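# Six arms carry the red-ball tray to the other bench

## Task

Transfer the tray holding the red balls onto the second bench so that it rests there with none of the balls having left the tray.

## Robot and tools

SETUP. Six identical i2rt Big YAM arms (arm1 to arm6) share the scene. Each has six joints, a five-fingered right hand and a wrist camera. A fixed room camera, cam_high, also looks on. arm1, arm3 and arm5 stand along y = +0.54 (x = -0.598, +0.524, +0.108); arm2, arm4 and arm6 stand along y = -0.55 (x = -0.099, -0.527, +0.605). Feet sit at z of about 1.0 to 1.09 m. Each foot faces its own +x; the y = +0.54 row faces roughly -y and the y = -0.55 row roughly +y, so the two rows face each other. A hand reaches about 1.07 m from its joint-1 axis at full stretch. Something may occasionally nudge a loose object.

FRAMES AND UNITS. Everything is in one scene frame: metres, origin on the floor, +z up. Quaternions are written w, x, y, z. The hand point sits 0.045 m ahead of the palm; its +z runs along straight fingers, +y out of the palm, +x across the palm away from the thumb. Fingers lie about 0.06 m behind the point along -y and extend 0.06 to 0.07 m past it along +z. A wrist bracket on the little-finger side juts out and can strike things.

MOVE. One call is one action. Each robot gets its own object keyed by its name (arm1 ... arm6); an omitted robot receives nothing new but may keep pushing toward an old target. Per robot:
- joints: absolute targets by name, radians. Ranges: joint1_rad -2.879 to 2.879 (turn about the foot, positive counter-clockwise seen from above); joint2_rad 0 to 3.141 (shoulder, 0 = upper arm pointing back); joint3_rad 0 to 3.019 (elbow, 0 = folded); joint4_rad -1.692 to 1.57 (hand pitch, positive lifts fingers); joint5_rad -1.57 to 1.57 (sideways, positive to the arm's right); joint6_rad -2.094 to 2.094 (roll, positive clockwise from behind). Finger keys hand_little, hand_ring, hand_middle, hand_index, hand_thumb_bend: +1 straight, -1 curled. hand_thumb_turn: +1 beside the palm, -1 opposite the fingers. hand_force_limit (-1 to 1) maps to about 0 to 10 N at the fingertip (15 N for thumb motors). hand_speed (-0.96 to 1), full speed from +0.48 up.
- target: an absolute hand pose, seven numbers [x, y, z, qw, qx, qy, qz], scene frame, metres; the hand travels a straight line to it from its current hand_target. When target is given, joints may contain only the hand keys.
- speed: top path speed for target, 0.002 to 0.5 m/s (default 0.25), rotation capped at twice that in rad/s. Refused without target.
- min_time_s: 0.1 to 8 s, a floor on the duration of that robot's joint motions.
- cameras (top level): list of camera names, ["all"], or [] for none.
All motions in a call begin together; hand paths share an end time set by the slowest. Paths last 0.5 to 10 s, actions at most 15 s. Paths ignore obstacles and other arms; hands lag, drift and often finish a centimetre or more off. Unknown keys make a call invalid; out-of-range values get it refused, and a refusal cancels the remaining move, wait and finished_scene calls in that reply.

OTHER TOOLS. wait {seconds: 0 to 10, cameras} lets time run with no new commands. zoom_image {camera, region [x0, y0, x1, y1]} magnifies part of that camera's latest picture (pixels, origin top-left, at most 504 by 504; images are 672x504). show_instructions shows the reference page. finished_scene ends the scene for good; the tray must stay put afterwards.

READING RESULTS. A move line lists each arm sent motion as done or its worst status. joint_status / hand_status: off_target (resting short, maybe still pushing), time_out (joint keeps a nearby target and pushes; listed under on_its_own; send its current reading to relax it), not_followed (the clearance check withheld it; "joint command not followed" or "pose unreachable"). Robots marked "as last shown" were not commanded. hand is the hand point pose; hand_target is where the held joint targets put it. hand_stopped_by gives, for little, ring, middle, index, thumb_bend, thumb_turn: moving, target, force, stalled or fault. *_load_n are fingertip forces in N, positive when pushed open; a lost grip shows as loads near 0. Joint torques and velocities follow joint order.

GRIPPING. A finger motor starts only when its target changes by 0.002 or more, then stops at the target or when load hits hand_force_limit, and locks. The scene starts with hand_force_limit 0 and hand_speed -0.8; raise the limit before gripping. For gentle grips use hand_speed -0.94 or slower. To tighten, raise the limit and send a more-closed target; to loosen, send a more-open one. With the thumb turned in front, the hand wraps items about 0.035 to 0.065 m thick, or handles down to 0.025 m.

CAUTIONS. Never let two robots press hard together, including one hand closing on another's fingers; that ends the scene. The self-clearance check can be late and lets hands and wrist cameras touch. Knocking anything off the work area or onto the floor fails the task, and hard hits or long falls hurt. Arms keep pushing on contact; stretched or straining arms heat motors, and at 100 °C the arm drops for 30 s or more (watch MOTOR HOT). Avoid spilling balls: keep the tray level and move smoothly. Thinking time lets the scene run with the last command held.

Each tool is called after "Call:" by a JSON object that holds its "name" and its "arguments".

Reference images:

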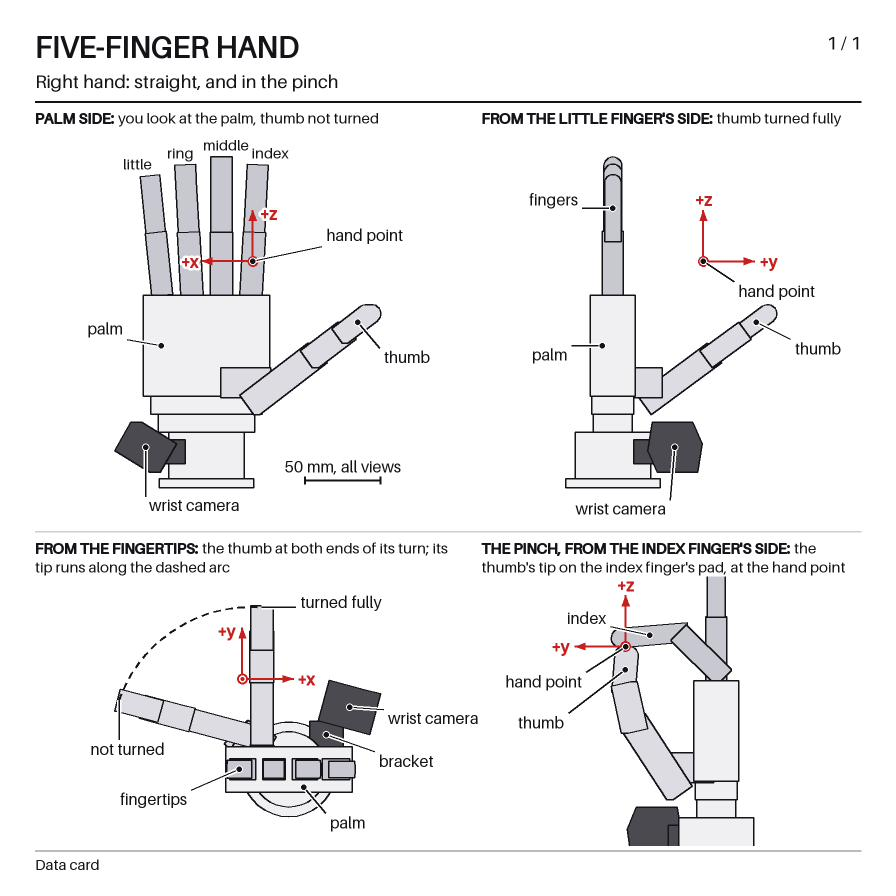

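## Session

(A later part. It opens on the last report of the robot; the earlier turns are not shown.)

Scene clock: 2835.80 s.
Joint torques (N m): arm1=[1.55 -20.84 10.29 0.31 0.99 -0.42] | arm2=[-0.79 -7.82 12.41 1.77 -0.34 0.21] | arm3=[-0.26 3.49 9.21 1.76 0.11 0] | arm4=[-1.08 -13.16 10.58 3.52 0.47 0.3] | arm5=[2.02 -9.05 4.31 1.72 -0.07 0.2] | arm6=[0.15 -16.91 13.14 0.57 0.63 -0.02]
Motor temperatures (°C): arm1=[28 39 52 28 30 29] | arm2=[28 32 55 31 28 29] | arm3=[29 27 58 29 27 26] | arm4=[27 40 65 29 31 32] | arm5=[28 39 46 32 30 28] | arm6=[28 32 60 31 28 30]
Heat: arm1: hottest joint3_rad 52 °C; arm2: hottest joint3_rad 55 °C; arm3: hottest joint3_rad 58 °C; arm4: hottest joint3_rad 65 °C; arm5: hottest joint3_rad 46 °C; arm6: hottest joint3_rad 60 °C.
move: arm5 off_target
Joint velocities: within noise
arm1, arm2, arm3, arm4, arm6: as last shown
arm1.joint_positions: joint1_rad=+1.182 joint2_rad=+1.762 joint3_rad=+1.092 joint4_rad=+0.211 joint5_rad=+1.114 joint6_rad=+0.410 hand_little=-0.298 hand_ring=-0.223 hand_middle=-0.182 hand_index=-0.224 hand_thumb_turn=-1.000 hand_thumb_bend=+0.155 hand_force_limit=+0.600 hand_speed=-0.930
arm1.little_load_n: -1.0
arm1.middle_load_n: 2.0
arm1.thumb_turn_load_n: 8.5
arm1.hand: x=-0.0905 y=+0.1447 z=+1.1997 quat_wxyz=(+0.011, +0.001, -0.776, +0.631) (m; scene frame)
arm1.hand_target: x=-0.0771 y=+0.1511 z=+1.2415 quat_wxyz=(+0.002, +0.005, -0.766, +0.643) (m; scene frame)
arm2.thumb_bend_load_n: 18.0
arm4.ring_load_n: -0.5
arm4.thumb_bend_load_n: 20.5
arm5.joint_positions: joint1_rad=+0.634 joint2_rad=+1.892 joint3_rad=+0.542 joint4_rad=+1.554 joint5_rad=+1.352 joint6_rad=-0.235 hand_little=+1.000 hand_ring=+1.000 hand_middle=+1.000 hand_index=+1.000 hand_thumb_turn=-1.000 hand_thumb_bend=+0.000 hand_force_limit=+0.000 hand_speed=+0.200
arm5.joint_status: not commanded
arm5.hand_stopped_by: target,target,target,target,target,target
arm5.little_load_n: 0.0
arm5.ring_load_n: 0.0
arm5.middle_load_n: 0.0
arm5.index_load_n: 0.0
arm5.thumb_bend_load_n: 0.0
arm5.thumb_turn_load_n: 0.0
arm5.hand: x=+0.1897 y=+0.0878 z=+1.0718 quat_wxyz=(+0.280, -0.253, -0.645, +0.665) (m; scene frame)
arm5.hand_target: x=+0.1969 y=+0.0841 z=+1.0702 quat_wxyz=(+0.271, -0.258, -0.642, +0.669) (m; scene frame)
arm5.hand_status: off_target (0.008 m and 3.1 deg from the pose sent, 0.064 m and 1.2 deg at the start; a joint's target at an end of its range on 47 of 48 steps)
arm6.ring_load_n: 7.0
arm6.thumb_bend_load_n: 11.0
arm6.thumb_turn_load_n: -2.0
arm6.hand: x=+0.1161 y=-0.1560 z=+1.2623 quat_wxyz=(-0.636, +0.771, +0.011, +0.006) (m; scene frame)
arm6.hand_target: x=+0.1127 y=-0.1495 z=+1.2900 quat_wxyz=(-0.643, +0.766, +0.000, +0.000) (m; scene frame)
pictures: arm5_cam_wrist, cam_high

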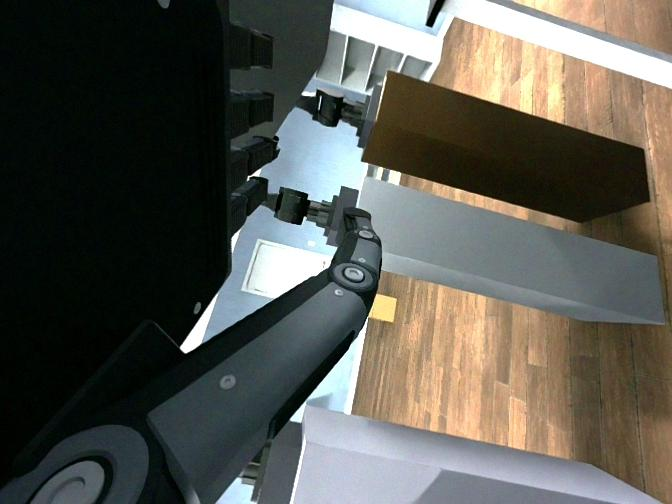

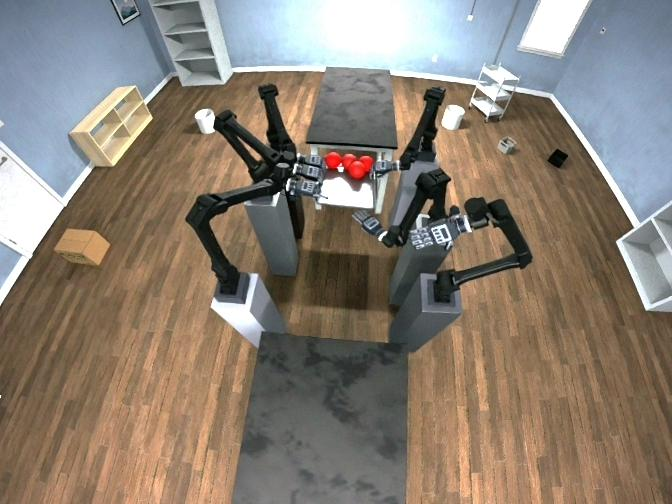

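Call:
{"name": "move", "arguments": {"arm5": {"joints": {"joint5_rad": 0.5, "joint4_rad": 1.3}, "min_time_s": 1.2}}}

Call:
{"name": "move", "arguments": {"arm5": {"joints": {"joint2_rad": 0.8, "joint3_rad": 0.8, "joint4_rad": 0.3, "joint5_rad": 0.3, "joint6_rad": 0.0}, "min_time_s": 3}, "cameras": ["cam_high"]}}

Scene clock: 2891.13 s.
Joint torques (N m): arm1=[1.55 -20.72 10.3 0.28 0.99 -0.42] | arm2=[-0.79 -7.82 12.42 1.77 -0.34 0.21] | arm3=[-0.21 3.43 9.21 1.76 0.11 0.01] | arm4=[-1.55 -13.33 10.47 3.43 0.46 0.28] | arm5=[1.73 -9.76 4.86 1.25 -0.11 0.18] | arm6=[0.32 -16.97 13.15 0.58 0.63 -0.02]
Motor temperatures (°C): arm1=[28 40 54 28 31 29] | arm2=[28 32 56 31 28 29] | arm3=[29 27 58 29 27 26] | arm4=[27 40 65 30 31 32] | arm5=[28 37 45 32 30 28] | arm6=[28 33 62 31 28 30]
Heat: arm1: hottest joint3_rad 54 °C; arm2: hottest joint3_rad 56 °C; arm3: hottest joint3_rad 58 °C; arm4: hottest joint3_rad 65 °C; arm5: hottest joint3_rad 45 °C; arm6: hottest joint3_rad 62 °C.
move: arm5 done
Joint velocities: within noise
arm1, arm2, arm4, arm6: as last shown
arm1.little_load_n: -0.5
arm1.thumb_turn_load_n: 9.0
arm2.thumb_bend_load_n: 18.5
arm3.joint_positions: joint1_rad=+0.131 joint2_rad=+0.610 joint3_rad=+1.382 joint4_rad=-1.436 joint5_rad=+0.089 joint6_rad=-1.113 hand_little=+1.000 hand_ring=+1.000 hand_middle=+1.000 hand_index=+1.000 hand_thumb_turn=+1.000 hand_thumb_bend=+1.000 hand_force_limit=+0.000 hand_speed=-0.800
arm3.joint_status: not commanded
arm3.hand_stopped_by: target,target,target,target,target,target
arm3.little_load_n: 0.0
arm3.ring_load_n: 0.0
arm3.middle_load_n: 0.0
arm3.index_load_n: 0.0
arm3.thumb_bend_load_n: 0.0
arm3.thumb_turn_load_n: 0.0
arm3.hand: x=+0.4881 y=+0.3367 z=+1.4687 quat_wxyz=(+0.245, +0.500, -0.746, +0.365) (m; scene frame)
arm3.hand_target: x=+0.4880 y=+0.3372 z=+1.4793 quat_wxyz=(+0.250, +0.496, -0.742, +0.376) (m; scene frame)
arm3.hand_status: not commanded
arm4.ring_load_n: -1.0
arm5.joint_positions: joint1_rad=+0.635 joint2_rad=+1.892 joint3_rad=+0.542 joint4_rad=+1.312 joint5_rad=+0.503 joint6_rad=-0.235 hand_little=+1.000 hand_ring=+1.000 hand_middle=+1.000 hand_index=+1.000 hand_thumb_turn=-1.000 hand_thumb_bend=+0.000 hand_force_limit=+0.000 hand_speed=+0.200
arm5.joint_status: all done
arm5.hand_stopped_by: target,target,target,target,target,target
arm5.little_load_n: 0.0
arm5.ring_load_n: 0.0
arm5.middle_load_n: 0.0
arm5.index_load_n: 0.0
arm5.thumb_bend_load_n: 0.0
arm5.thumb_turn_load_n: 0.0
arm5.hand: x=+0.3385 y=+0.0575 z=+1.0360 quat_wxyz=(+0.056, +0.116, -0.707, +0.695) (m; scene frame)
arm5.hand_target: x=+0.3457 y=+0.0565 z=+1.0285 quat_wxyz=(+0.051, +0.120, -0.711, +0.691) (m; scene frame)
arm5.hand_status: not commanded
arm6.ring_load_n: 6.5
arm6.thumb_bend_load_n: 11.5
pictures: none

Scene clock: 2894.73 s.
Joint torques (N m): arm1=[1.67 -20.84 10.3 0.31 0.99 -0.43] | arm2=[-0.79 -7.82 12.41 1.78 -0.35 0.2] | arm3=[-0.21 3.43 9.2 1.77 0.11 0] | arm4=[-1.14 -12.92 10.54 3.58 0.46 0.3] | arm5=[1.96 -2.84 14.48 1.17 -0.19 0.2] | arm6=[0.44 -16.85 13.09 0.57 0.62 -0.02]
Motor temperatures (°C): arm1=[28 40 54 28 31 29] | arm2=[28 32 56 31 28 29] | arm3=[29 27 58 29 27 26] | arm4=[27 40 65 30 31 32] | arm5=[28 38 46 32 30 28] | arm6=[28 33 62 31 28 30]
Heat: arm1: hottest joint3_rad 54 °C; arm2: hottest joint3_rad 56 °C; arm3: hottest joint3_rad 58 °C; arm4: hottest joint3_rad 65 °C; arm5: hottest joint3_rad 46 °C; arm6: hottest joint3_rad 62 °C.
move: arm5 done
Joint velocities: within noise
arm1, arm2, arm3, arm4, arm6: as last shown
arm2.ring_load_n: 1.0
arm3.index_load_n: -0.5
arm4.middle_load_n: 1.0
arm4.thumb_bend_load_n: 21.0
arm5.joint_positions: joint1_rad=+0.635 joint2_rad=+0.802 joint3_rad=+0.747 joint4_rad=+0.313 joint5_rad=+0.303 joint6_rad=-0.011 hand_little=+1.000 hand_ring=+1.000 hand_middle=+1.000 hand_index=+1.000 hand_thumb_turn=-1.000 hand_thumb_bend=+0.000 hand_force_limit=+0.000 hand_speed=+0.200
arm5.joint_status: all done
arm5.hand_stopped_by: target,target,target,target,target,target
arm5.little_load_n: 0.0
arm5.ring_load_n: 0.0
arm5.middle_load_n: 0.0
arm5.index_load_n: -0.5
arm5.thumb_bend_load_n: 0.0
arm5.thumb_turn_load_n: 0.0
arm5.hand: x=+0.3350 y=+0.1498 z=+1.4533 quat_wxyz=(-0.136, +0.060, -0.610, +0.779) (m; scene frame)
arm5.hand_target: x=+0.3386 y=+0.1529 z=+1.4862 quat_wxyz=(-0.151, +0.053, -0.594, +0.788) (m; scene frame)
arm5.hand_status: not commanded
arm6.thumb_turn_load_n: -1.5
pictures: cam_high

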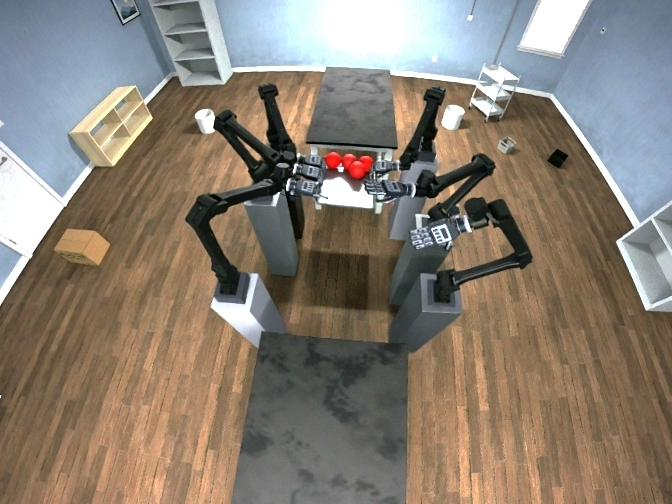

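Call:
{"name": "move", "arguments": {"arm5": {"joints": {"joint1_rad": -0.6, "joint2_rad": 0.45, "joint3_rad": 0.75, "joint4_rad": -0.2, "joint5_rad": 0.0, "joint6_rad": 0.0, "hand_thumb_bend": 0.2, "hand_little": 0.15, "hand_ring": 0.15, "hand_middle": 0.15, "hand_index": 0.15, "hand_speed": 0.2}, "min_time_s": 3}, "arm3": {"joints": {"hand_thumb_turn": -1, "hand_thumb_bend": 0.2, "hand_little": 0.15, "hand_ring": 0.15, "hand_middle": 0.15, "hand_index": 0.15, "hand_speed": 0.2}}}}

Call:
{"name": "move", "arguments": {"arm3": {"joints": {"joint1_rad": -0.95, "joint2_rad": 1.2, "joint3_rad": 1.0, "joint4_rad": 0.02, "joint5_rad": -0.95, "joint6_rad": -0.25}, "min_time_s": 4}, "cameras": ["cam_high", "arm3_cam_wrist"]}}

Scene clock: 2920.20 s.
Joint torques (N m): arm1=[1.55 -20.84 10.3 0.28 0.99 -0.42] | arm2=[-0.79 -7.88 12.41 1.8 -0.35 0.21] | arm3=[-0.21 3.49 9.21 1.77 0.14 -0.02] | arm4=[-1.26 -13.33 10.61 3.48 0.46 0.29] | arm5=[0.38 0.56 10.26 1.31 -0.13 0.19] | arm6=[0.03 -16.97 13.07 0.55 0.64 -0.01]
Motor temperatures (°C): arm1=[28 40 54 28 31 29] | arm2=[28 32 56 31 28 29] | arm3=[29 27 58 29 27 26] | arm4=[27 40 65 30 31 32] | arm5=[28 37 56 32 30 28] | arm6=[28 33 63 31 29 30]
Heat: arm1: hottest joint3_rad 54 °C; arm2: hottest joint3_rad 56 °C; arm3: hottest joint3_rad 58 °C; arm4: hottest joint3_rad 65 °C; arm5: hottest joint3_rad 56 °C; arm6: hottest joint3_rad 63 °C.
move: arm3 done; arm5 done
Joint velocities: within noise
arm1, arm2, arm4, arm6: as last shown
arm1.index_load_n: 21.5
arm2.ring_load_n: 0.5
arm2.middle_load_n: 8.0
arm3.joint_positions: joint1_rad=+0.131 joint2_rad=+0.610 joint3_rad=+1.382 joint4_rad=-1.436 joint5_rad=+0.089 joint6_rad=-1.113 hand_little=+0.150 hand_ring=+0.150 hand_middle=+0.150 hand_index=+0.150 hand_thumb_turn=-1.000 hand_thumb_bend=+0.200 hand_force_limit=+0.000 hand_speed=+0.200
arm3.joint_status: all done
arm3.hand_stopped_by: target,target,target,target,target,target
arm3.little_load_n: 0.0
arm3.ring_load_n: 0.0
arm3.middle_load_n: 0.0
arm3.index_load_n: 0.0
arm3.thumb_bend_load_n: 0.0
arm3.thumb_turn_load_n: 0.0
arm3.hand: x=+0.4881 y=+0.3367 z=+1.4687 quat_wxyz=(+0.245, +0.500, -0.746, +0.365) (m; scene frame)
arm3.hand_target: x=+0.4879 y=+0.3372 z=+1.4793 quat_wxyz=(+0.250, +0.496, -0.742, +0.376) (m; scene frame)
arm3.hand_status: not commanded
arm4.little_load_n: 3.5
arm4.thumb_bend_load_n: 20.5
arm5.joint_positions: joint1_rad=-0.592 joint2_rad=+0.459 joint3_rad=+0.747 joint4_rad=-0.188 joint5_rad=+0.003 joint6_rad=-0.010 hand_little=+0.150 hand_ring=+0.150 hand_middle=+0.150 hand_index=+0.150 hand_thumb_turn=-1.000 hand_thumb_bend=+0.200 hand_force_limit=+0.000 hand_speed=+0.200
arm5.joint_status: all done
arm5.hand_stopped_by: target,target,target,target,target,target
arm5.little_load_n: 0.0
arm5.ring_load_n: 0.0
arm5.middle_load_n: 0.0
arm5.index_load_n: 0.0
arm5.thumb_bend_load_n: 0.0
arm5.thumb_turn_load_n: 0.0
arm5.hand: x=-0.0838 y=+0.2532 z=+1.4445 quat_wxyz=(+0.235, -0.213, -0.637, +0.703) (m; scene frame)
arm5.hand_target: x=-0.0832 y=+0.2570 z=+1.4465 quat_wxyz=(+0.233, -0.218, -0.635, +0.703) (m; scene frame)
arm5.hand_status: not commanded
arm6.ring_load_n: 7.0
arm6.middle_load_n: 2.0
arm6.thumb_turn_load_n: -2.0
pictures: none

Scene clock: 2924.87 s.
Joint torques (N m): arm1=[1.55 -20.84 10.32 0.28 0.99 -0.42] | arm2=[-0.79 -7.88 12.44 1.78 -0.34 0.2] | arm3=[-0.91 -7.53 9.84 2.17 -0.19 0.13] | arm4=[-1.44 -13.57 10.51 3.45 0.44 0.29] | arm5=[0.44 0.56 10.25 1.32 -0.13 0.19] | arm6=[0.21 -16.97 13.11 0.59 0.64 -0.01]
Motor temperatures (°C): arm1=[28 40 54 28 31 29] | arm2=[28 32 56 31 28 29] | arm3=[29 27 58 29 27 26] | arm4=[27 40 65 30 31 32] | arm5=[28 37 56 32 30 28] | arm6=[28 33 63 31 29 30]
Heat: arm1: hottest joint3_rad 54 °C; arm2: hottest joint3_rad 56 °C; arm3: hottest joint3_rad 58 °C; arm4: hottest joint3_rad 65 °C; arm5: hottest joint3_rad 56 °C; arm6: hottest joint3_rad 63 °C.
move: arm3 done
Joint velocities: within noise
arm1, arm2, arm5, arm6: as last shown
arm1.ring_load_n: 0.5
arm2.ring_load_n: 1.0
arm3.joint_positions: joint1_rad=-0.944 joint2_rad=+1.189 joint3_rad=+1.000 joint4_rad=+0.002 joint5_rad=-0.947 joint6_rad=-0.263 hand_little=+0.150 hand_ring=+0.150 hand_middle=+0.150 hand_index=+0.150 hand_thumb_turn=-1.000 hand_thumb_bend=+0.200 hand_force_limit=+0.000 hand_speed=+0.200
arm3.joint_status: all done
arm3.hand_stopped_by: target,target,target,target,target,target
arm3.little_load_n: 0.0
arm3.ring_load_n: 0.0
arm3.middle_load_n: 0.0
arm3.index_load_n: 0.0
arm3.thumb_bend_load_n: 0.0
arm3.thumb_turn_load_n: 0.5
arm3.hand: x=+0.2247 y=+0.1305 z=+1.3417 quat_wxyz=(+0.039, +0.038, -0.743, +0.667) (m; scene frame)
arm3.hand_target: x=+0.2202 y=+0.1301 z=+1.3398 quat_wxyz=(+0.037, +0.033, -0.742, +0.668) (m; scene frame)
arm3.hand_status: not commanded
arm4.joint_positions: joint1_rad=-1.054 joint2_rad=+1.549 joint3_rad=+0.911 joint4_rad=+0.200 joint5_rad=-1.076 joint6_rad=-0.325 hand_little=-0.243 hand_ring=-0.184 hand_middle=-0.165 hand_index=-0.218 hand_thumb_turn=-1.000 hand_thumb_bend=+0.157 hand_force_limit=+0.500 hand_speed=-0.930
arm4.joint_status: not commanded
arm4.hand_stopped_by: force,force,force,force,target,target
arm4.little_load_n: 3.0
arm4.ring_load_n: -0.5
arm4.middle_load_n: 0.5
arm4.index_load_n: 0.0
arm4.thumb_bend_load_n: 20.5
arm4.thumb_turn_load_n: 2.0
arm4.hand: x=-0.1659 y=-0.1602 z=+1.1875 quat_wxyz=(-0.630, +0.776, -0.010, -0.027) (m; scene frame)
arm4.hand_target: x=-0.1511 y=-0.1509 z=+1.2126 quat_wxyz=(-0.643, +0.766, +0.000, -0.001) (m; scene frame)
arm4.hand_status: not commanded
arm5.ring_load_n: -0.5
arm5.middle_load_n: -0.5
arm6.ring_load_n: 6.5
arm6.middle_load_n: 2.5
arm6.thumb_turn_load_n: -1.5
pictures: arm3_cam_wrist, cam_high

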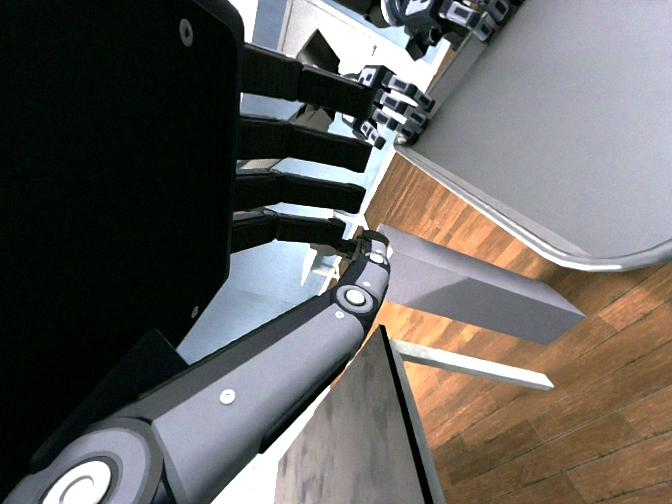

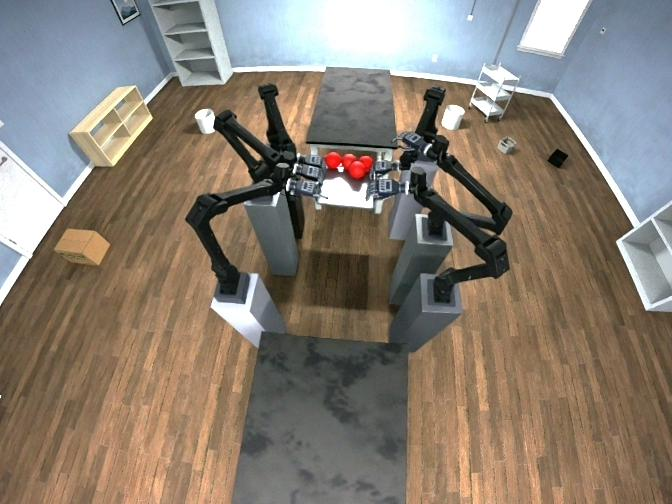

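Call:
{"name": "move", "arguments": {"arm3": {"target": [0.130, 0.166, 1.300, 0.003, 0.006, -0.766, 0.643], "speed": 0.12}, "cameras": ["arm3_cam_wrist"]}}

Call:
{"name": "zoom_image", "arguments": {"camera": "arm3_cam_wrist", "region": [200, 20, 480, 320]}}

Scene clock: 2931.07 s.
Joint torques (N m): arm1=[1.55 -20.84 10.29 0.28 0.99 -0.42] | arm2=[-0.85 -7.82 12.41 1.78 -0.35 0.2] | arm3=[-0.56 -10.17 14.04 1.05 -0.4 -0.09] | arm4=[-1.03 -12.86 10.45 3.51 0.47 0.29] | arm5=[0.32 0.56 10.26 1.31 -0.12 0.18] | arm6=[0.26 -16.85 13.12 0.59 0.61 -0.02]
Motor temperatures (°C): arm1=[28 40 54 28 31 29] | arm2=[28 32 56 31 28 29] | arm3=[29 27 58 29 27 26] | arm4=[27 40 65 30 31 32] | arm5=[28 37 56 32 30 28] | arm6=[28 33 63 31 29 30]
Heat: arm1: hottest joint3_rad 54 °C; arm2: hottest joint3_rad 56 °C; arm3: hottest joint3_rad 58 °C; arm4: hottest joint3_rad 65 °C; arm5: hottest joint3_rad 56 °C; arm6: hottest joint3_rad 63 °C.
move: arm3 off_target
Joint velocities: within noise
arm1, arm2, arm4, arm5, arm6: as last shown
arm1.little_load_n: -1.0
arm1.index_load_n: 21.0
arm2.ring_load_n: 0.5
arm2.middle_load_n: 7.5
arm2.index_load_n: 15.0
arm3.joint_positions: joint1_rad=-1.119 joint2_rad=+1.392 joint3_rad=+1.094 joint4_rad=-0.135 joint5_rad=-1.109 joint6_rad=-0.364 hand_little=+0.150 hand_ring=+0.150 hand_middle=+0.150 hand_index=+0.150 hand_thumb_turn=-1.000 hand_thumb_bend=+0.200 hand_force_limit=+0.000 hand_speed=+0.200
arm3.joint_status: not commanded
arm3.hand_stopped_by: target,target,target,target,target,target
arm3.little_load_n: 0.0
arm3.ring_load_n: 0.0
arm3.middle_load_n: 0.0
arm3.index_load_n: 0.0
arm3.thumb_bend_load_n: 0.0
arm3.thumb_turn_load_n: 0.0
arm3.hand: x=+0.1460 y=+0.1711 z=+1.2811 quat_wxyz=(-0.013, -0.008, -0.770, +0.637) (m; scene frame)
arm3.hand_target: x=+0.1310 y=+0.1668 z=+1.2998 quat_wxyz=(+0.003, +0.006, -0.766, +0.643) (m; scene frame)
arm3.hand_status: off_target (0.025 m and 2.6 deg from the pose sent, 0.109 m and 6.6 deg at the start)
arm4.ring_load_n: -1.0
arm4.middle_load_n: 1.0
arm4.index_load_n: 0.5
arm5.ring_load_n: 0.0
arm5.middle_load_n: 0.0
arm5.index_load_n: -0.5
arm6.middle_load_n: 2.0
pictures: arm3_cam_wrist

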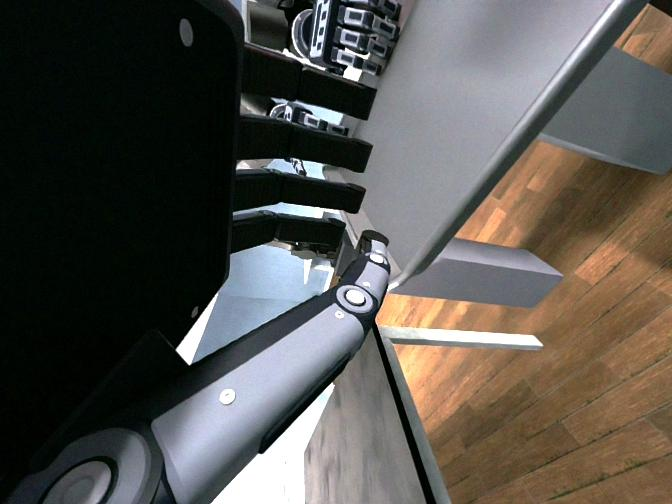

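Scaled by 1.680.

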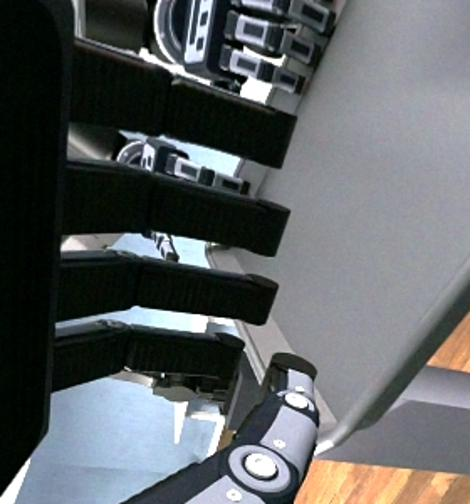

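Call:
{"name": "move", "arguments": {"arm3": {"target": [0.095, 0.166, 1.270, 0.003, 0.006, -0.766, 0.643], "speed": 0.1}, "cameras": ["arm3_cam_wrist"]}}

Call:
{"name": "zoom_image", "arguments": {"camera": "arm3_cam_wrist", "region": [200, 20, 480, 320]}}

Scene clock: 2944.23 s.
Joint torques (N m): arm1=[1.61 -20.78 10.3 0.28 0.99 -0.42] | arm2=[-0.79 -7.82 12.41 1.78 -0.34 0.21] | arm3=[-0.85 -11.99 13.63 1.95 -0.44 -0.1] | arm4=[-1.03 -13.1 10.5 3.48 0.49 0.29] | arm5=[0.5 0.62 10.25 1.31 -0.13 0.19] | arm6=[0.38 -17.08 13.12 0.53 0.62 -0.01]
Motor temperatures (°C): arm1=[28 40 54 28 31 29] | arm2=[28 32 56 31 28 29] | arm3=[29 28 59 29 27 26] | arm4=[27 40 65 30 31 32] | arm5=[28 37 56 32 30 28] | arm6=[28 33 63 31 29 30]
Heat: arm1: hottest joint3_rad 54 °C; arm2: hottest joint3_rad 56 °C; arm3: hottest joint3_rad 59 °C; arm4: hottest joint3_rad 65 °C; arm5: hottest joint3_rad 56 °C; arm6: hottest joint3_rad 63 °C.
move: arm3 off_target
Joint velocities: within noise
arm1, arm2, arm4, arm5, arm6: as last shown
arm1.ring_load_n: 0.0
arm2.index_load_n: 14.5
arm3.joint_positions: joint1_rad=-1.146 joint2_rad=+1.499 joint3_rad=+1.132 joint4_rad=-0.119 joint5_rad=-1.136 joint6_rad=-0.395 hand_little=+0.150 hand_ring=+0.150 hand_middle=+0.150 hand_index=+0.150 hand_thumb_turn=-1.000 hand_thumb_bend=+0.200 hand_force_limit=+0.000 hand_speed=+0.200
arm3.joint_status: not commanded
arm3.hand_stopped_by: target,target,target,target,target,target
arm3.little_load_n: 0.0
arm3.ring_load_n: 0.0
arm3.middle_load_n: 0.0
arm3.index_load_n: 0.0
arm3.thumb_bend_load_n: 0.0
arm3.thumb_turn_load_n: 0.0
arm3.hand: x=+0.1157 y=+0.1711 z=+1.2496 quat_wxyz=(-0.023, -0.014, -0.773, +0.633) (m; scene frame)
arm3.hand_target: x=+0.0964 y=+0.1671 z=+1.2703 quat_wxyz=(+0.003, +0.006, -0.766, +0.643) (m; scene frame)
arm3.hand_status: off_target (0.030 m and 4.0 deg from the pose sent, 0.052 m and 2.6 deg at the start)
arm4.middle_load_n: 0.5
arm4.index_load_n: 0.0
arm4.thumb_bend_load_n: 21.0
arm5.index_load_n: 0.0
arm6.thumb_turn_load_n: -2.0
pictures: arm3_cam_wrist

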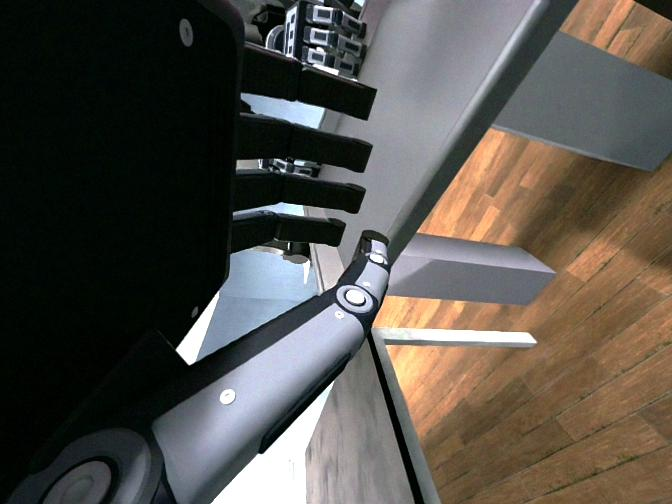

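Scaled by 1.680.

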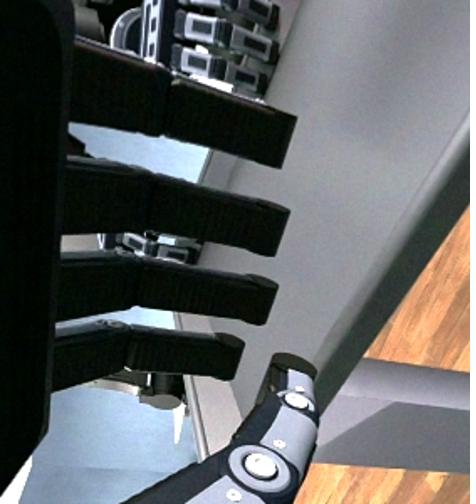

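Call:
{"name": "move", "arguments": {"arm1": {"target": [-0.077, 0.151, 1.253, 0.003, 0.006, -0.766, 0.643], "speed": 0.05}, "arm4": {"target": [-0.151, -0.151, 1.224, -0.643, 0.766, 0, 0], "speed": 0.05}, "arm6": {"target": [0.112, -0.149, 1.265, -0.643, 0.766, 0, 0], "speed": 0.05}, "arm3": {"target": [0.090, 0.162, 1.278, 0.016, 0.012, -0.766, 0.643], "speed": 0.08}, "cameras": ["arm3_cam_wrist", "cam_high"]}}

Call:
{"name": "zoom_image", "arguments": {"camera": "cam_high", "region": [270, 110, 440, 250]}}

Scene clock: 2998.37 s.
Joint torques (N m): arm1=[1.44 -22.42 10.41 0.27 0.98 -0.49] | arm2=[-0.73 -7.65 12.44 1.78 -0.3 0.2] | arm3=[-0.32 -12.16 13.78 1.84 -0.2 -0.09] | arm4=[-1.55 -14.68 11.32 2.25 0.44 0.28] | arm5=[0.26 0.44 10.21 1.29 -0.12 0.19] | arm6=[0.15 -14.15 10.33 2.63 0.55 0.1]
Motor temperatures (°C): arm1=[28 41 54 28 31 29] | arm2=[28 32 57 31 28 29] | arm3=[29 29 63 29 28 26] | arm4=[27 40 65 30 30 32] | arm5=[28 36 56 31 30 28] | arm6=[28 34 64 31 29 30]
Heat: arm1: hottest joint3_rad 54 °C; arm2: hottest joint3_rad 57 °C; arm3: hottest joint3_rad 63 °C; arm4: hottest joint3_rad 65 °C; arm5: hottest joint3_rad 56 °C; arm6: hottest joint3_rad 64 °C.
move: arm1 off_target; arm3 off_target; arm4 off_target; arm6 done
Joint velocities: within noise
arm1.joint_positions: joint1_rad=+1.182 joint2_rad=+1.762 joint3_rad=+1.098 joint4_rad=+0.188 joint5_rad=+1.114 joint6_rad=+0.418 hand_little=-0.298 hand_ring=-0.223 hand_middle=-0.182 hand_index=-0.224 hand_thumb_turn=-1.000 hand_thumb_bend=+0.156 hand_force_limit=+0.600 hand_speed=-0.930
arm1.joint_status: not commanded
arm1.hand_stopped_by: force,force,force,force,target,target
arm1.little_load_n: -1.0
arm1.ring_load_n: 0.5
arm1.middle_load_n: 2.0
arm1.index_load_n: 20.5
arm1.thumb_bend_load_n: 23.5
arm1.thumb_turn_load_n: 8.5
arm1.hand: x=-0.0906 y=+0.1449 z=+1.1991 quat_wxyz=(+0.014, +0.002, -0.778, +0.629) (m; scene frame)
arm1.hand_target: x=-0.0783 y=+0.1510 z=+1.2520 quat_wxyz=(+0.002, +0.005, -0.766, +0.643) (m; scene frame)
arm1.hand_status: off_target (0.056 m and 2.5 deg from the pose sent, 0.055 m and 2.1 deg at the start)
arm2.joint_positions: joint1_rad=-0.446 joint2_rad=+0.943 joint3_rad=+0.406 joint4_rad=+0.260 joint5_rad=-0.415 joint6_rad=-0.094 hand_little=-0.247 hand_ring=-0.228 hand_middle=-0.219 hand_index=-0.308 hand_thumb_turn=-1.000 hand_thumb_bend=+0.204 hand_force_limit=+1.000 hand_speed=-0.880
arm2.joint_status: not commanded
arm2.hand_stopped_by: force,force,force,force,target,target
arm2.little_load_n: 0.0
arm2.ring_load_n: 1.0
arm2.middle_load_n: 8.0
arm2.index_load_n: 15.5
arm2.thumb_bend_load_n: 17.5
arm2.thumb_turn_load_n: 1.0
arm2.hand: x=-0.0321 y=-0.1456 z=+1.2159 quat_wxyz=(-0.615, +0.788, +0.000, -0.010) (m; scene frame)
arm2.hand_target: x=-0.0247 y=-0.1382 z=+1.2542 quat_wxyz=(-0.643, +0.766, +0.000, +0.000) (m; scene frame)
arm2.hand_status: not commanded
arm3.joint_positions: joint1_rad=-1.146 joint2_rad=+1.499 joint3_rad=+1.150 joint4_rad=-0.119 joint5_rad=-1.125 joint6_rad=-0.403 hand_little=+0.150 hand_ring=+0.150 hand_middle=+0.150 hand_index=+0.150 hand_thumb_turn=-1.000 hand_thumb_bend=+0.200 hand_force_limit=+0.000 hand_speed=+0.200
arm3.joint_status: not commanded
arm3.hand_stopped_by: target,target,target,target,target,target
arm3.little_load_n: 0.0
arm3.ring_load_n: 0.0
arm3.middle_load_n: 0.0
arm3.index_load_n: 0.0
arm3.thumb_bend_load_n: 0.0
arm3.thumb_turn_load_n: 0.0
arm3.hand: x=+0.1088 y=+0.1694 z=+1.2569 quat_wxyz=(-0.009, -0.009, -0.773, +0.635) (m; scene frame)
arm3.hand_target: x=+0.0914 y=+0.1631 z=+1.2783 quat_wxyz=(+0.016, +0.012, -0.766, +0.643) (m; scene frame)
arm3.hand_status: off_target (0.029 m and 4.0 deg from the pose sent, 0.039 m and 5.5 deg at the start)
arm4.joint_positions: joint1_rad=-1.054 joint2_rad=+1.545 joint3_rad=+0.911 joint4_rad=+0.200 joint5_rad=-1.076 joint6_rad=-0.324 hand_little=-0.243 hand_ring=-0.184 hand_middle=-0.165 hand_index=-0.218 hand_thumb_turn=-1.000 hand_thumb_bend=+0.156 hand_force_limit=+0.500 hand_speed=-0.930
arm4.joint_status: not commanded
arm4.hand_stopped_by: force,force,force,force,target,target
arm4.little_load_n: 4.0
arm4.ring_load_n: -1.0
arm4.middle_load_n: 0.5
arm4.index_load_n: 0.0
arm4.thumb_bend_load_n: 19.0
arm4.thumb_turn_load_n: 2.0
arm4.hand: x=-0.1660 y=-0.1602 z=+1.1894 quat_wxyz=(-0.631, +0.776, -0.009, -0.026) (m; scene frame)
arm4.hand_target: x=-0.1526 y=-0.1521 z=+1.2244 quat_wxyz=(-0.643, +0.766, +0.000, +0.000) (m; scene frame)
arm4.hand_status: off_target (0.039 m and 3.6 deg from the pose sent, 0.040 m and 3.8 deg at the start)
arm5: as last shown
arm6.joint_positions: joint1_rad=+1.092 joint2_rad=+1.621 joint3_rad=+1.102 joint4_rad=+0.116 joint5_rad=+1.090 joint6_rad=+0.343 hand_little=+1.000 hand_ring=-0.213 hand_middle=-0.209 hand_index=-0.286 hand_thumb_turn=-1.000 hand_thumb_bend=+0.203 hand_force_limit=+0.900 hand_speed=-0.920
arm6.joint_status: not commanded
arm6.hand_stopped_by: target,force,force,force,target,target
arm6.little_load_n: 0.0
arm6.ring_load_n: 6.5
arm6.middle_load_n: 1.5
arm6.index_load_n: 10.5
arm6.thumb_bend_load_n: 11.5
arm6.thumb_turn_load_n: -2.0
arm6.hand: x=+0.1153 y=-0.1550 z=+1.2646 quat_wxyz=(-0.639, +0.769, +0.009, +0.004) (m; scene frame)
arm6.hand_target: x=+0.1121 y=-0.1491 z=+1.2651 quat_wxyz=(-0.643, +0.766, +0.000, +0.000) (m; scene frame)
arm6.hand_status: done (0.007 m and 1.2 deg from the pose sent, 0.009 m and 1.7 deg at the start)
pictures: arm3_cam_wrist, cam_high

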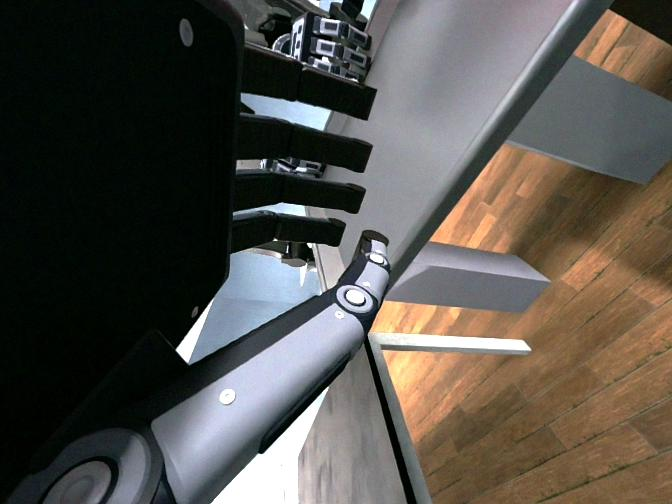

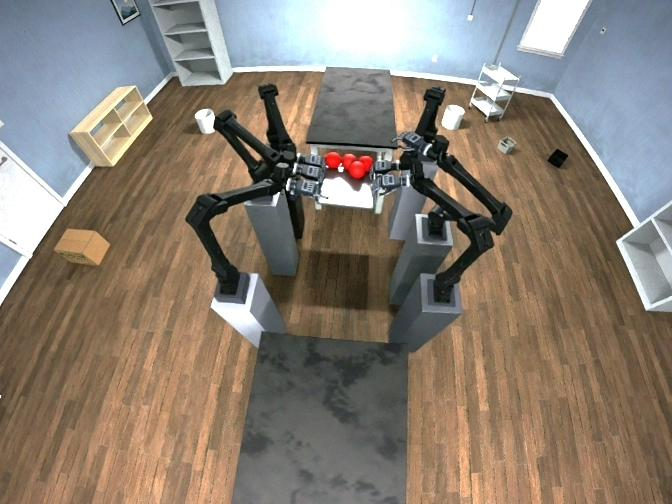

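Scaled by 2.965.

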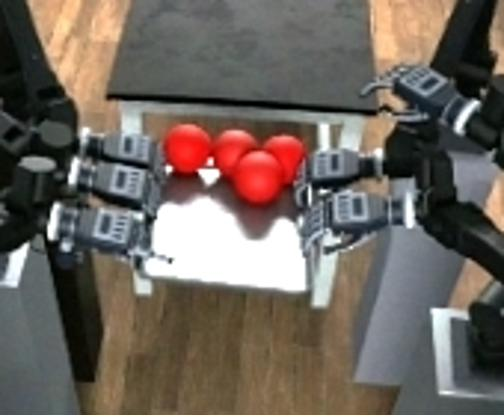

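Call:
{"name": "move", "arguments": {"arm3": {"target": [0.090, 0.163, 1.245, 0.003, 0.006, -0.766, 0.643], "speed": 0.08}, "cameras": ["arm3_cam_wrist"]}}

Call:
{"name": "zoom_image", "arguments": {"camera": "arm3_cam_wrist", "region": [200, 20, 480, 320]}}

Scene clock: 3024.00 s.
Joint torques (N m): arm1=[1.49 -22.48 10.44 0.18 0.98 -0.51] | arm2=[-0.85 -7.65 12.44 1.78 -0.3 0.21] | arm3=[-0.67 -12.45 10.33 1.98 -0.41 0] | arm4=[-1.26 -14.74 11.17 2.1 0.45 0.29] | arm5=[0.38 0.5 10.24 1.32 -0.12 0.19] | arm6=[0.32 -14.51 10.32 2.59 0.56 0.08]
Motor temperatures (°C): arm1=[28 41 54 28 31 30] | arm2=[28 32 57 31 28 29] | arm3=[29 29 65 29 28 26] | arm4=[27 42 66 29 30 32] | arm5=[28 36 56 31 30 28] | arm6=[28 33 63 31 29 30]
Heat: arm1: hottest joint3_rad 54 °C; arm2: hottest joint3_rad 57 °C; arm3: hottest joint3_rad 65 °C; arm4: hottest joint3_rad 66 °C; arm5: hottest joint3_rad 56 °C; arm6: hottest joint3_rad 63 °C.
move: arm3 done
Joint velocities: within noise
arm1, arm2, arm4, arm5, arm6: as last shown
arm1.joint_positions: joint1_rad=+1.182 joint2_rad=+1.762 joint3_rad=+1.098 joint4_rad=+0.187 joint5_rad=+1.114 joint6_rad=+0.418 hand_little=-0.298 hand_ring=-0.223 hand_middle=-0.182 hand_index=-0.224 hand_thumb_turn=-1.000 hand_thumb_bend=+0.156 hand_force_limit=+0.600 hand_speed=-0.930
arm1.little_load_n: -0.5
arm1.middle_load_n: 2.5
arm1.hand: x=-0.0907 y=+0.1450 z=+1.1990 quat_wxyz=(+0.014, +0.002, -0.778, +0.628) (m; scene frame)
arm1.hand_target: x=-0.0784 y=+0.1510 z=+1.2518 quat_wxyz=(+0.002, +0.005, -0.766, +0.643) (m; scene frame)
arm3.joint_positions: joint1_rad=-1.146 joint2_rad=+1.539 joint3_rad=+1.150 joint4_rad=-0.055 joint5_rad=-1.134 joint6_rad=-0.404 hand_little=+0.150 hand_ring=+0.150 hand_middle=+0.150 hand_index=+0.150 hand_thumb_turn=-1.000 hand_thumb_bend=+0.200 hand_force_limit=+0.000 hand_speed=+0.200
arm3.joint_status: not commanded
arm3.hand_stopped_by: target,target,target,target,target,target
arm3.little_load_n: 0.0
arm3.ring_load_n: 0.0
arm3.middle_load_n: 0.0
arm3.index_load_n: 0.0
arm3.thumb_bend_load_n: 0.0
arm3.thumb_turn_load_n: 0.0
arm3.hand: x=+0.0985 y=+0.1642 z=+1.2440 quat_wxyz=(-0.004, +0.001, -0.768, +0.640) (m; scene frame)
arm3.hand_target: x=+0.0901 y=+0.1631 z=+1.2451 quat_wxyz=(+0.003, +0.006, -0.766, +0.643) (m; scene frame)
arm3.hand_status: done (0.009 m and 1.1 deg from the pose sent, 0.023 m and 2.5 deg at the start)
arm4.thumb_bend_load_n: 19.5
arm6.joint_positions: joint1_rad=+1.092 joint2_rad=+1.621 joint3_rad=+1.102 joint4_rad=+0.116 joint5_rad=+1.090 joint6_rad=+0.342 hand_little=+1.000 hand_ring=-0.213 hand_middle=-0.209 hand_index=-0.286 hand_thumb_turn=-1.000 hand_thumb_bend=+0.203 hand_force_limit=+0.900 hand_speed=-0.920
arm6.ring_load_n: 7.0
arm6.middle_load_n: 1.0
arm6.thumb_turn_load_n: -2.5
arm6.hand: x=+0.1152 y=-0.1550 z=+1.2646 quat_wxyz=(-0.639, +0.769, +0.009, +0.004) (m; scene frame)
arm6.hand_target: x=+0.1120 y=-0.1491 z=+1.2651 quat_wxyz=(-0.643, +0.766, +0.000, +0.000) (m; scene frame)
pictures: arm3_cam_wrist

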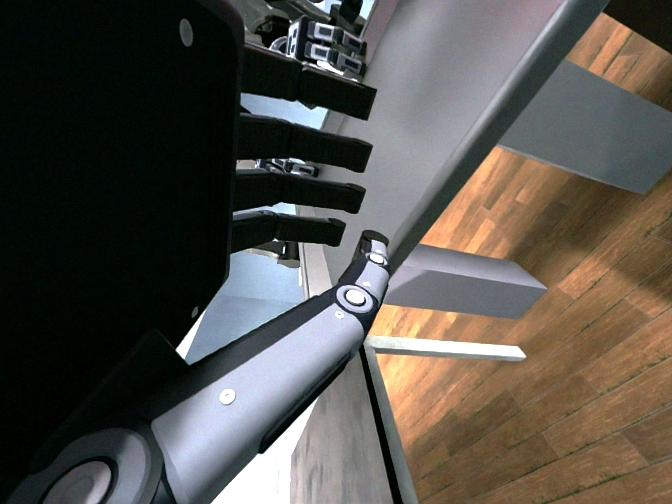

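Scaled by 1.680.

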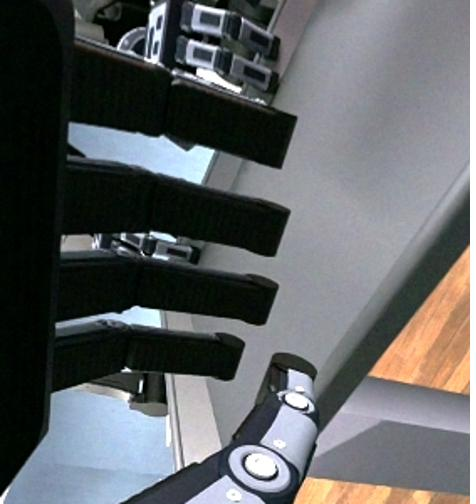

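Call:
{"name": "move", "arguments": {"arm3": {"target": [0.092, 0.168, 1.222, -0.024, -0.017, -0.766, 0.643], "speed": 0.08}, "cameras": ["arm3_cam_wrist"]}}

Call:
{"name": "zoom_image", "arguments": {"camera": "arm3_cam_wrist", "region": [200, 20, 480, 320]}}

Scene clock: 3036.03 s.
Joint torques (N m): arm1=[1.55 -22.36 10.45 0.18 0.97 -0.51] | arm2=[-0.85 -7.65 12.42 1.78 -0.3 0.21] | arm3=[-0.97 -12.75 8.98 1.96 -0.42 0.12] | arm4=[-1.26 -14.33 11.28 2.1 0.43 0.31] | arm5=[0.5 0.62 10.24 1.28 -0.12 0.18] | arm6=[0.32 -14.15 10.4 2.7 0.54 0.06]
Motor temperatures (°C): arm1=[28 42 54 28 31 30] | arm2=[28 32 57 31 28 29] | arm3=[29 29 64 29 28 26] | arm4=[27 42 67 29 30 32] | arm5=[28 36 57 31 30 28] | arm6=[28 33 62 31 29 30]
Heat: arm1: hottest joint3_rad 54 °C; arm2: hottest joint3_rad 57 °C; arm3: hottest joint3_rad 64 °C; arm4: hottest joint3_rad 67 °C; arm5: hottest joint3_rad 57 °C; arm6: hottest joint3_rad 62 °C.
move: arm3 done
Joint velocities: within noise
arm1, arm2, arm4, arm5, arm6: as last shown
arm1.ring_load_n: 0.0
arm1.thumb_bend_load_n: 24.0
arm2.index_load_n: 15.0
arm3.joint_positions: joint1_rad=-1.155 joint2_rad=+1.571 joint3_rad=+1.137 joint4_rad=-0.015 joint5_rad=-1.157 joint6_rad=-0.372 hand_little=+0.150 hand_ring=+0.150 hand_middle=+0.150 hand_index=+0.150 hand_thumb_turn=-1.000 hand_thumb_bend=+0.200 hand_force_limit=+0.000 hand_speed=+0.200
arm3.joint_status: not commanded
arm3.hand_stopped_by: target,target,target,target,target,target
arm3.little_load_n: 0.0
arm3.ring_load_n: 0.0
arm3.middle_load_n: 0.0
arm3.index_load_n: 0.0
arm3.thumb_bend_load_n: 0.0
arm3.thumb_turn_load_n: 0.0
arm3.hand: x=+0.0970 y=+0.1659 z=+1.2280 quat_wxyz=(-0.022, -0.010, -0.766, +0.642) (m; scene frame)
arm3.hand_target: x=+0.0921 y=+0.1681 z=+1.2221 quat_wxyz=(-0.024, -0.017, -0.766, +0.643) (m; scene frame)
arm3.hand_status: done (0.008 m and 0.9 deg from the pose sent, 0.023 m and 3.1 deg at the start)
arm4.little_load_n: 3.5
arm4.middle_load_n: 1.0
arm5.little_load_n: -0.5
arm6.ring_load_n: 6.5
arm6.thumb_turn_load_n: -2.0
pictures: arm3_cam_wrist

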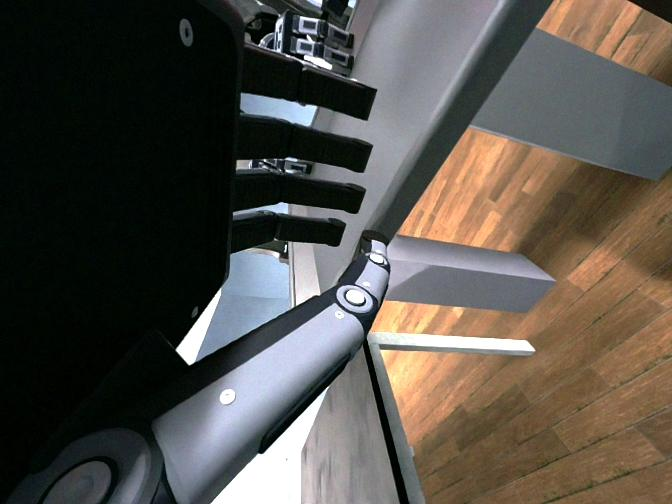

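Scaled by 1.680.

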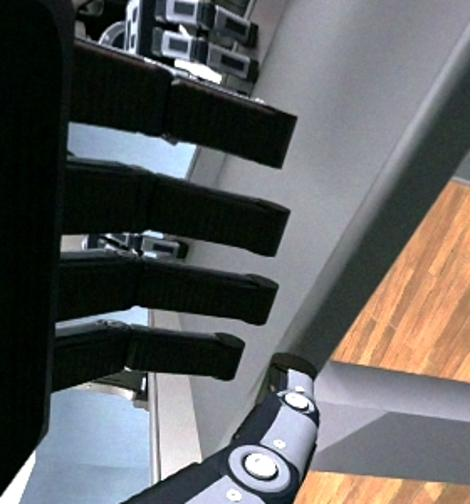

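Call:
{"name": "move", "arguments": {"arm3": {"target": [0.112, 0.168, 1.205, -0.024, -0.017, -0.766, 0.643], "speed": 0.08}, "cameras": ["arm3_cam_wrist", "arm1_cam_wrist"]}}

Scene clock: 3065.03 s.
Joint torques (N m): arm1=[1.61 -22.48 10.43 0.32 1.12 -0.53] | arm2=[-0.79 -7.65 12.42 1.78 -0.28 0.2] | arm3=[0.44 -14.51 7.71 1.63 -0.11 0.11] | arm4=[-1.32 -14.86 11.28 2.24 0.45 0.29] | arm5=[0.38 0.62 10.24 1.32 -0.13 0.19] | arm6=[0.15 -14.39 10.39 2.61 0.54 0.07]
Motor temperatures (°C): arm1=[28 42 54 28 31 30] | arm2=[28 32 57 31 28 29] | arm3=[29 29 62 29 28 26] | arm4=[27 42 67 29 30 32] | arm5=[28 36 57 31 30 28] | arm6=[28 33 61 31 29 30]
Heat: arm1: hottest joint3_rad 54 °C; arm2: hottest joint3_rad 57 °C; arm3: hottest joint3_rad 62 °C; arm4: hottest joint3_rad 67 °C; arm5: hottest joint3_rad 57 °C; arm6: hottest joint3_rad 61 °C.
move: arm3 done
Joint velocities: within noise
arm1.joint_positions: joint1_rad=+1.180 joint2_rad=+1.762 joint3_rad=+1.098 joint4_rad=+0.184 joint5_rad=+1.111 joint6_rad=+0.421 hand_little=-0.298 hand_ring=-0.223 hand_middle=-0.182 hand_index=-0.224 hand_thumb_turn=-1.000 hand_thumb_bend=+0.156 hand_force_limit=+0.600 hand_speed=-0.930
arm1.joint_status: not commanded
arm1.hand_stopped_by: force,force,force,force,target,target
arm1.little_load_n: -1.0
arm1.ring_load_n: 0.0
arm1.middle_load_n: 2.5
arm1.index_load_n: 21.5
arm1.thumb_bend_load_n: 24.5
arm1.thumb_turn_load_n: 9.5
arm1.hand: x=-0.0912 y=+0.1444 z=+1.1983 quat_wxyz=(+0.014, +0.002, -0.779, +0.627) (m; scene frame)
arm1.hand_target: x=-0.0784 y=+0.1510 z=+1.2519 quat_wxyz=(+0.002, +0.005, -0.766, +0.643) (m; scene frame)
arm1.hand_status: not commanded
arm2, arm4, arm6: as last shown
arm2.joint_positions: joint1_rad=-0.446 joint2_rad=+0.943 joint3_rad=+0.406 joint4_rad=+0.260 joint5_rad=-0.416 joint6_rad=-0.093 hand_little=-0.247 hand_ring=-0.228 hand_middle=-0.219 hand_index=-0.308 hand_thumb_turn=-1.000 hand_thumb_bend=+0.204 hand_force_limit=+1.000 hand_speed=-0.880
arm2.middle_load_n: 7.5
arm2.index_load_n: 15.5
arm2.hand: x=-0.0323 y=-0.1457 z=+1.2161 quat_wxyz=(-0.615, +0.788, +0.000, -0.011) (m; scene frame)
arm2.hand_target: x=-0.0248 y=-0.1382 z=+1.2542 quat_wxyz=(-0.643, +0.766, +0.000, +0.000) (m; scene frame)
arm3.joint_positions: joint1_rad=-1.155 joint2_rad=+1.571 joint3_rad=+1.069 joint4_rad=+0.066 joint5_rad=-1.151 joint6_rad=-0.354 hand_little=+0.150 hand_ring=+0.150 hand_middle=+0.150 hand_index=+0.150 hand_thumb_turn=-1.000 hand_thumb_bend=+0.200 hand_force_limit=+0.000 hand_speed=+0.200
arm3.joint_status: not commanded
arm3.hand_stopped_by: target,target,target,target,target,target
arm3.little_load_n: 0.0
arm3.ring_load_n: 0.0
arm3.middle_load_n: 1.0
arm3.index_load_n: 0.0
arm3.thumb_bend_load_n: 0.5
arm3.thumb_turn_load_n: 0.0
arm3.hand: x=+0.1063 y=+0.1697 z=+1.2064 quat_wxyz=(-0.020, -0.014, -0.765, +0.643) (m; scene frame)
arm3.hand_target: x=+0.1119 y=+0.1681 z=+1.2050 quat_wxyz=(-0.024, -0.017, -0.766, +0.643) (m; scene frame)
arm3.hand_status: done (0.006 m and 0.5 deg from the pose sent, 0.027 m and 0.9 deg at the start)
arm4.joint_positions: joint1_rad=-1.054 joint2_rad=+1.544 joint3_rad=+0.911 joint4_rad=+0.199 joint5_rad=-1.077 joint6_rad=-0.323 hand_little=-0.243 hand_ring=-0.184 hand_middle=-0.165 hand_index=-0.218 hand_thumb_turn=-1.000 hand_thumb_bend=+0.156 hand_force_limit=+0.500 hand_speed=-0.930
arm4.middle_load_n: 0.0
arm4.thumb_bend_load_n: 18.5
arm4.hand: x=-0.1663 y=-0.1603 z=+1.1897 quat_wxyz=(-0.630, +0.776, -0.010, -0.027) (m; scene frame)
arm4.hand_target: x=-0.1525 y=-0.1521 z=+1.2243 quat_wxyz=(-0.643, +0.766, +0.000, +0.000) (m; scene frame)
arm5.joint_positions: joint1_rad=-0.592 joint2_rad=+0.459 joint3_rad=+0.747 joint4_rad=-0.188 joint5_rad=+0.003 joint6_rad=-0.010 hand_little=+0.150 hand_ring=+0.150 hand_middle=+0.150 hand_index=+0.150 hand_thumb_turn=-1.000 hand_thumb_bend=+0.200 hand_force_limit=+0.000 hand_speed=+0.200
arm5.joint_status: not commanded
arm5.hand_stopped_by: target,target,target,target,target,target
arm5.little_load_n: 0.0
arm5.ring_load_n: 0.0
arm5.middle_load_n: 0.0
arm5.index_load_n: 0.0
arm5.thumb_bend_load_n: 0.0
arm5.thumb_turn_load_n: -0.5
arm5.hand: x=-0.0838 y=+0.2532 z=+1.4445 quat_wxyz=(+0.235, -0.213, -0.637, +0.703) (m; scene frame)
arm5.hand_target: x=-0.0832 y=+0.2570 z=+1.4465 quat_wxyz=(+0.233, -0.218, -0.635, +0.703) (m; scene frame)
arm5.hand_status: not commanded
arm6.joint_positions: joint1_rad=+1.092 joint2_rad=+1.622 joint3_rad=+1.102 joint4_rad=+0.117 joint5_rad=+1.090 joint6_rad=+0.342 hand_little=+1.000 hand_ring=-0.213 hand_middle=-0.209 hand_index=-0.286 hand_thumb_turn=-1.000 hand_thumb_bend=+0.203 hand_force_limit=+0.900 hand_speed=-0.920
arm6.index_load_n: 11.0
arm6.hand: x=+0.1152 y=-0.1550 z=+1.2645 quat_wxyz=(-0.639, +0.769, +0.009, +0.004) (m; scene frame)
arm6.hand_target: x=+0.1121 y=-0.1491 z=+1.2651 quat_wxyz=(-0.643, +0.766, +0.000, +0.000) (m; scene frame)
pictures: arm1_cam_wrist, arm3_cam_wrist
led back after a hold (arm1 arm): the arm was led back toward your command in small steps, so it may still be short of it.
joint command not followed: on one or more control steps a check withheld the commanded joint targets of the arm1 arm, and it was not sent them on those steps.
cause: the commanded joint targets, or the way to them, would bring a part of the robot too close to another arm (a part of this arm and the arm5 arm's hand, 42 mm apart when this arm was first held).

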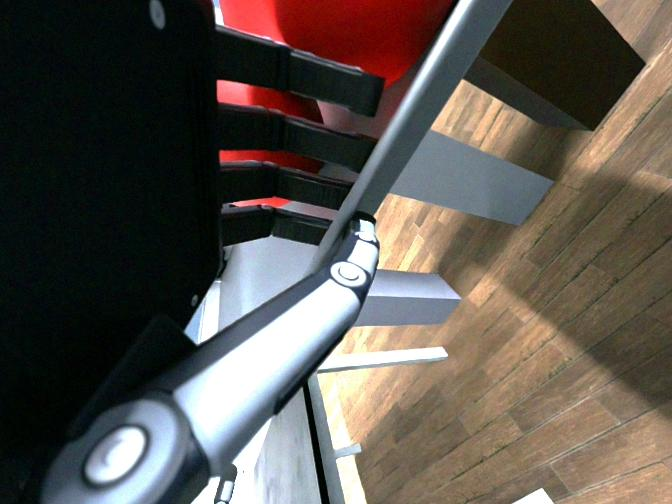

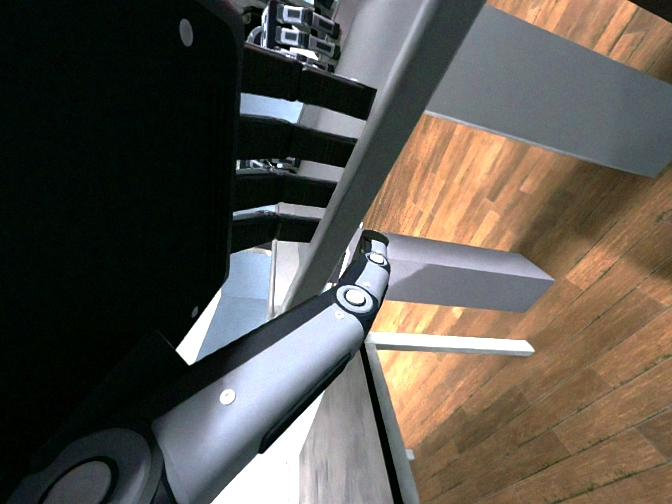

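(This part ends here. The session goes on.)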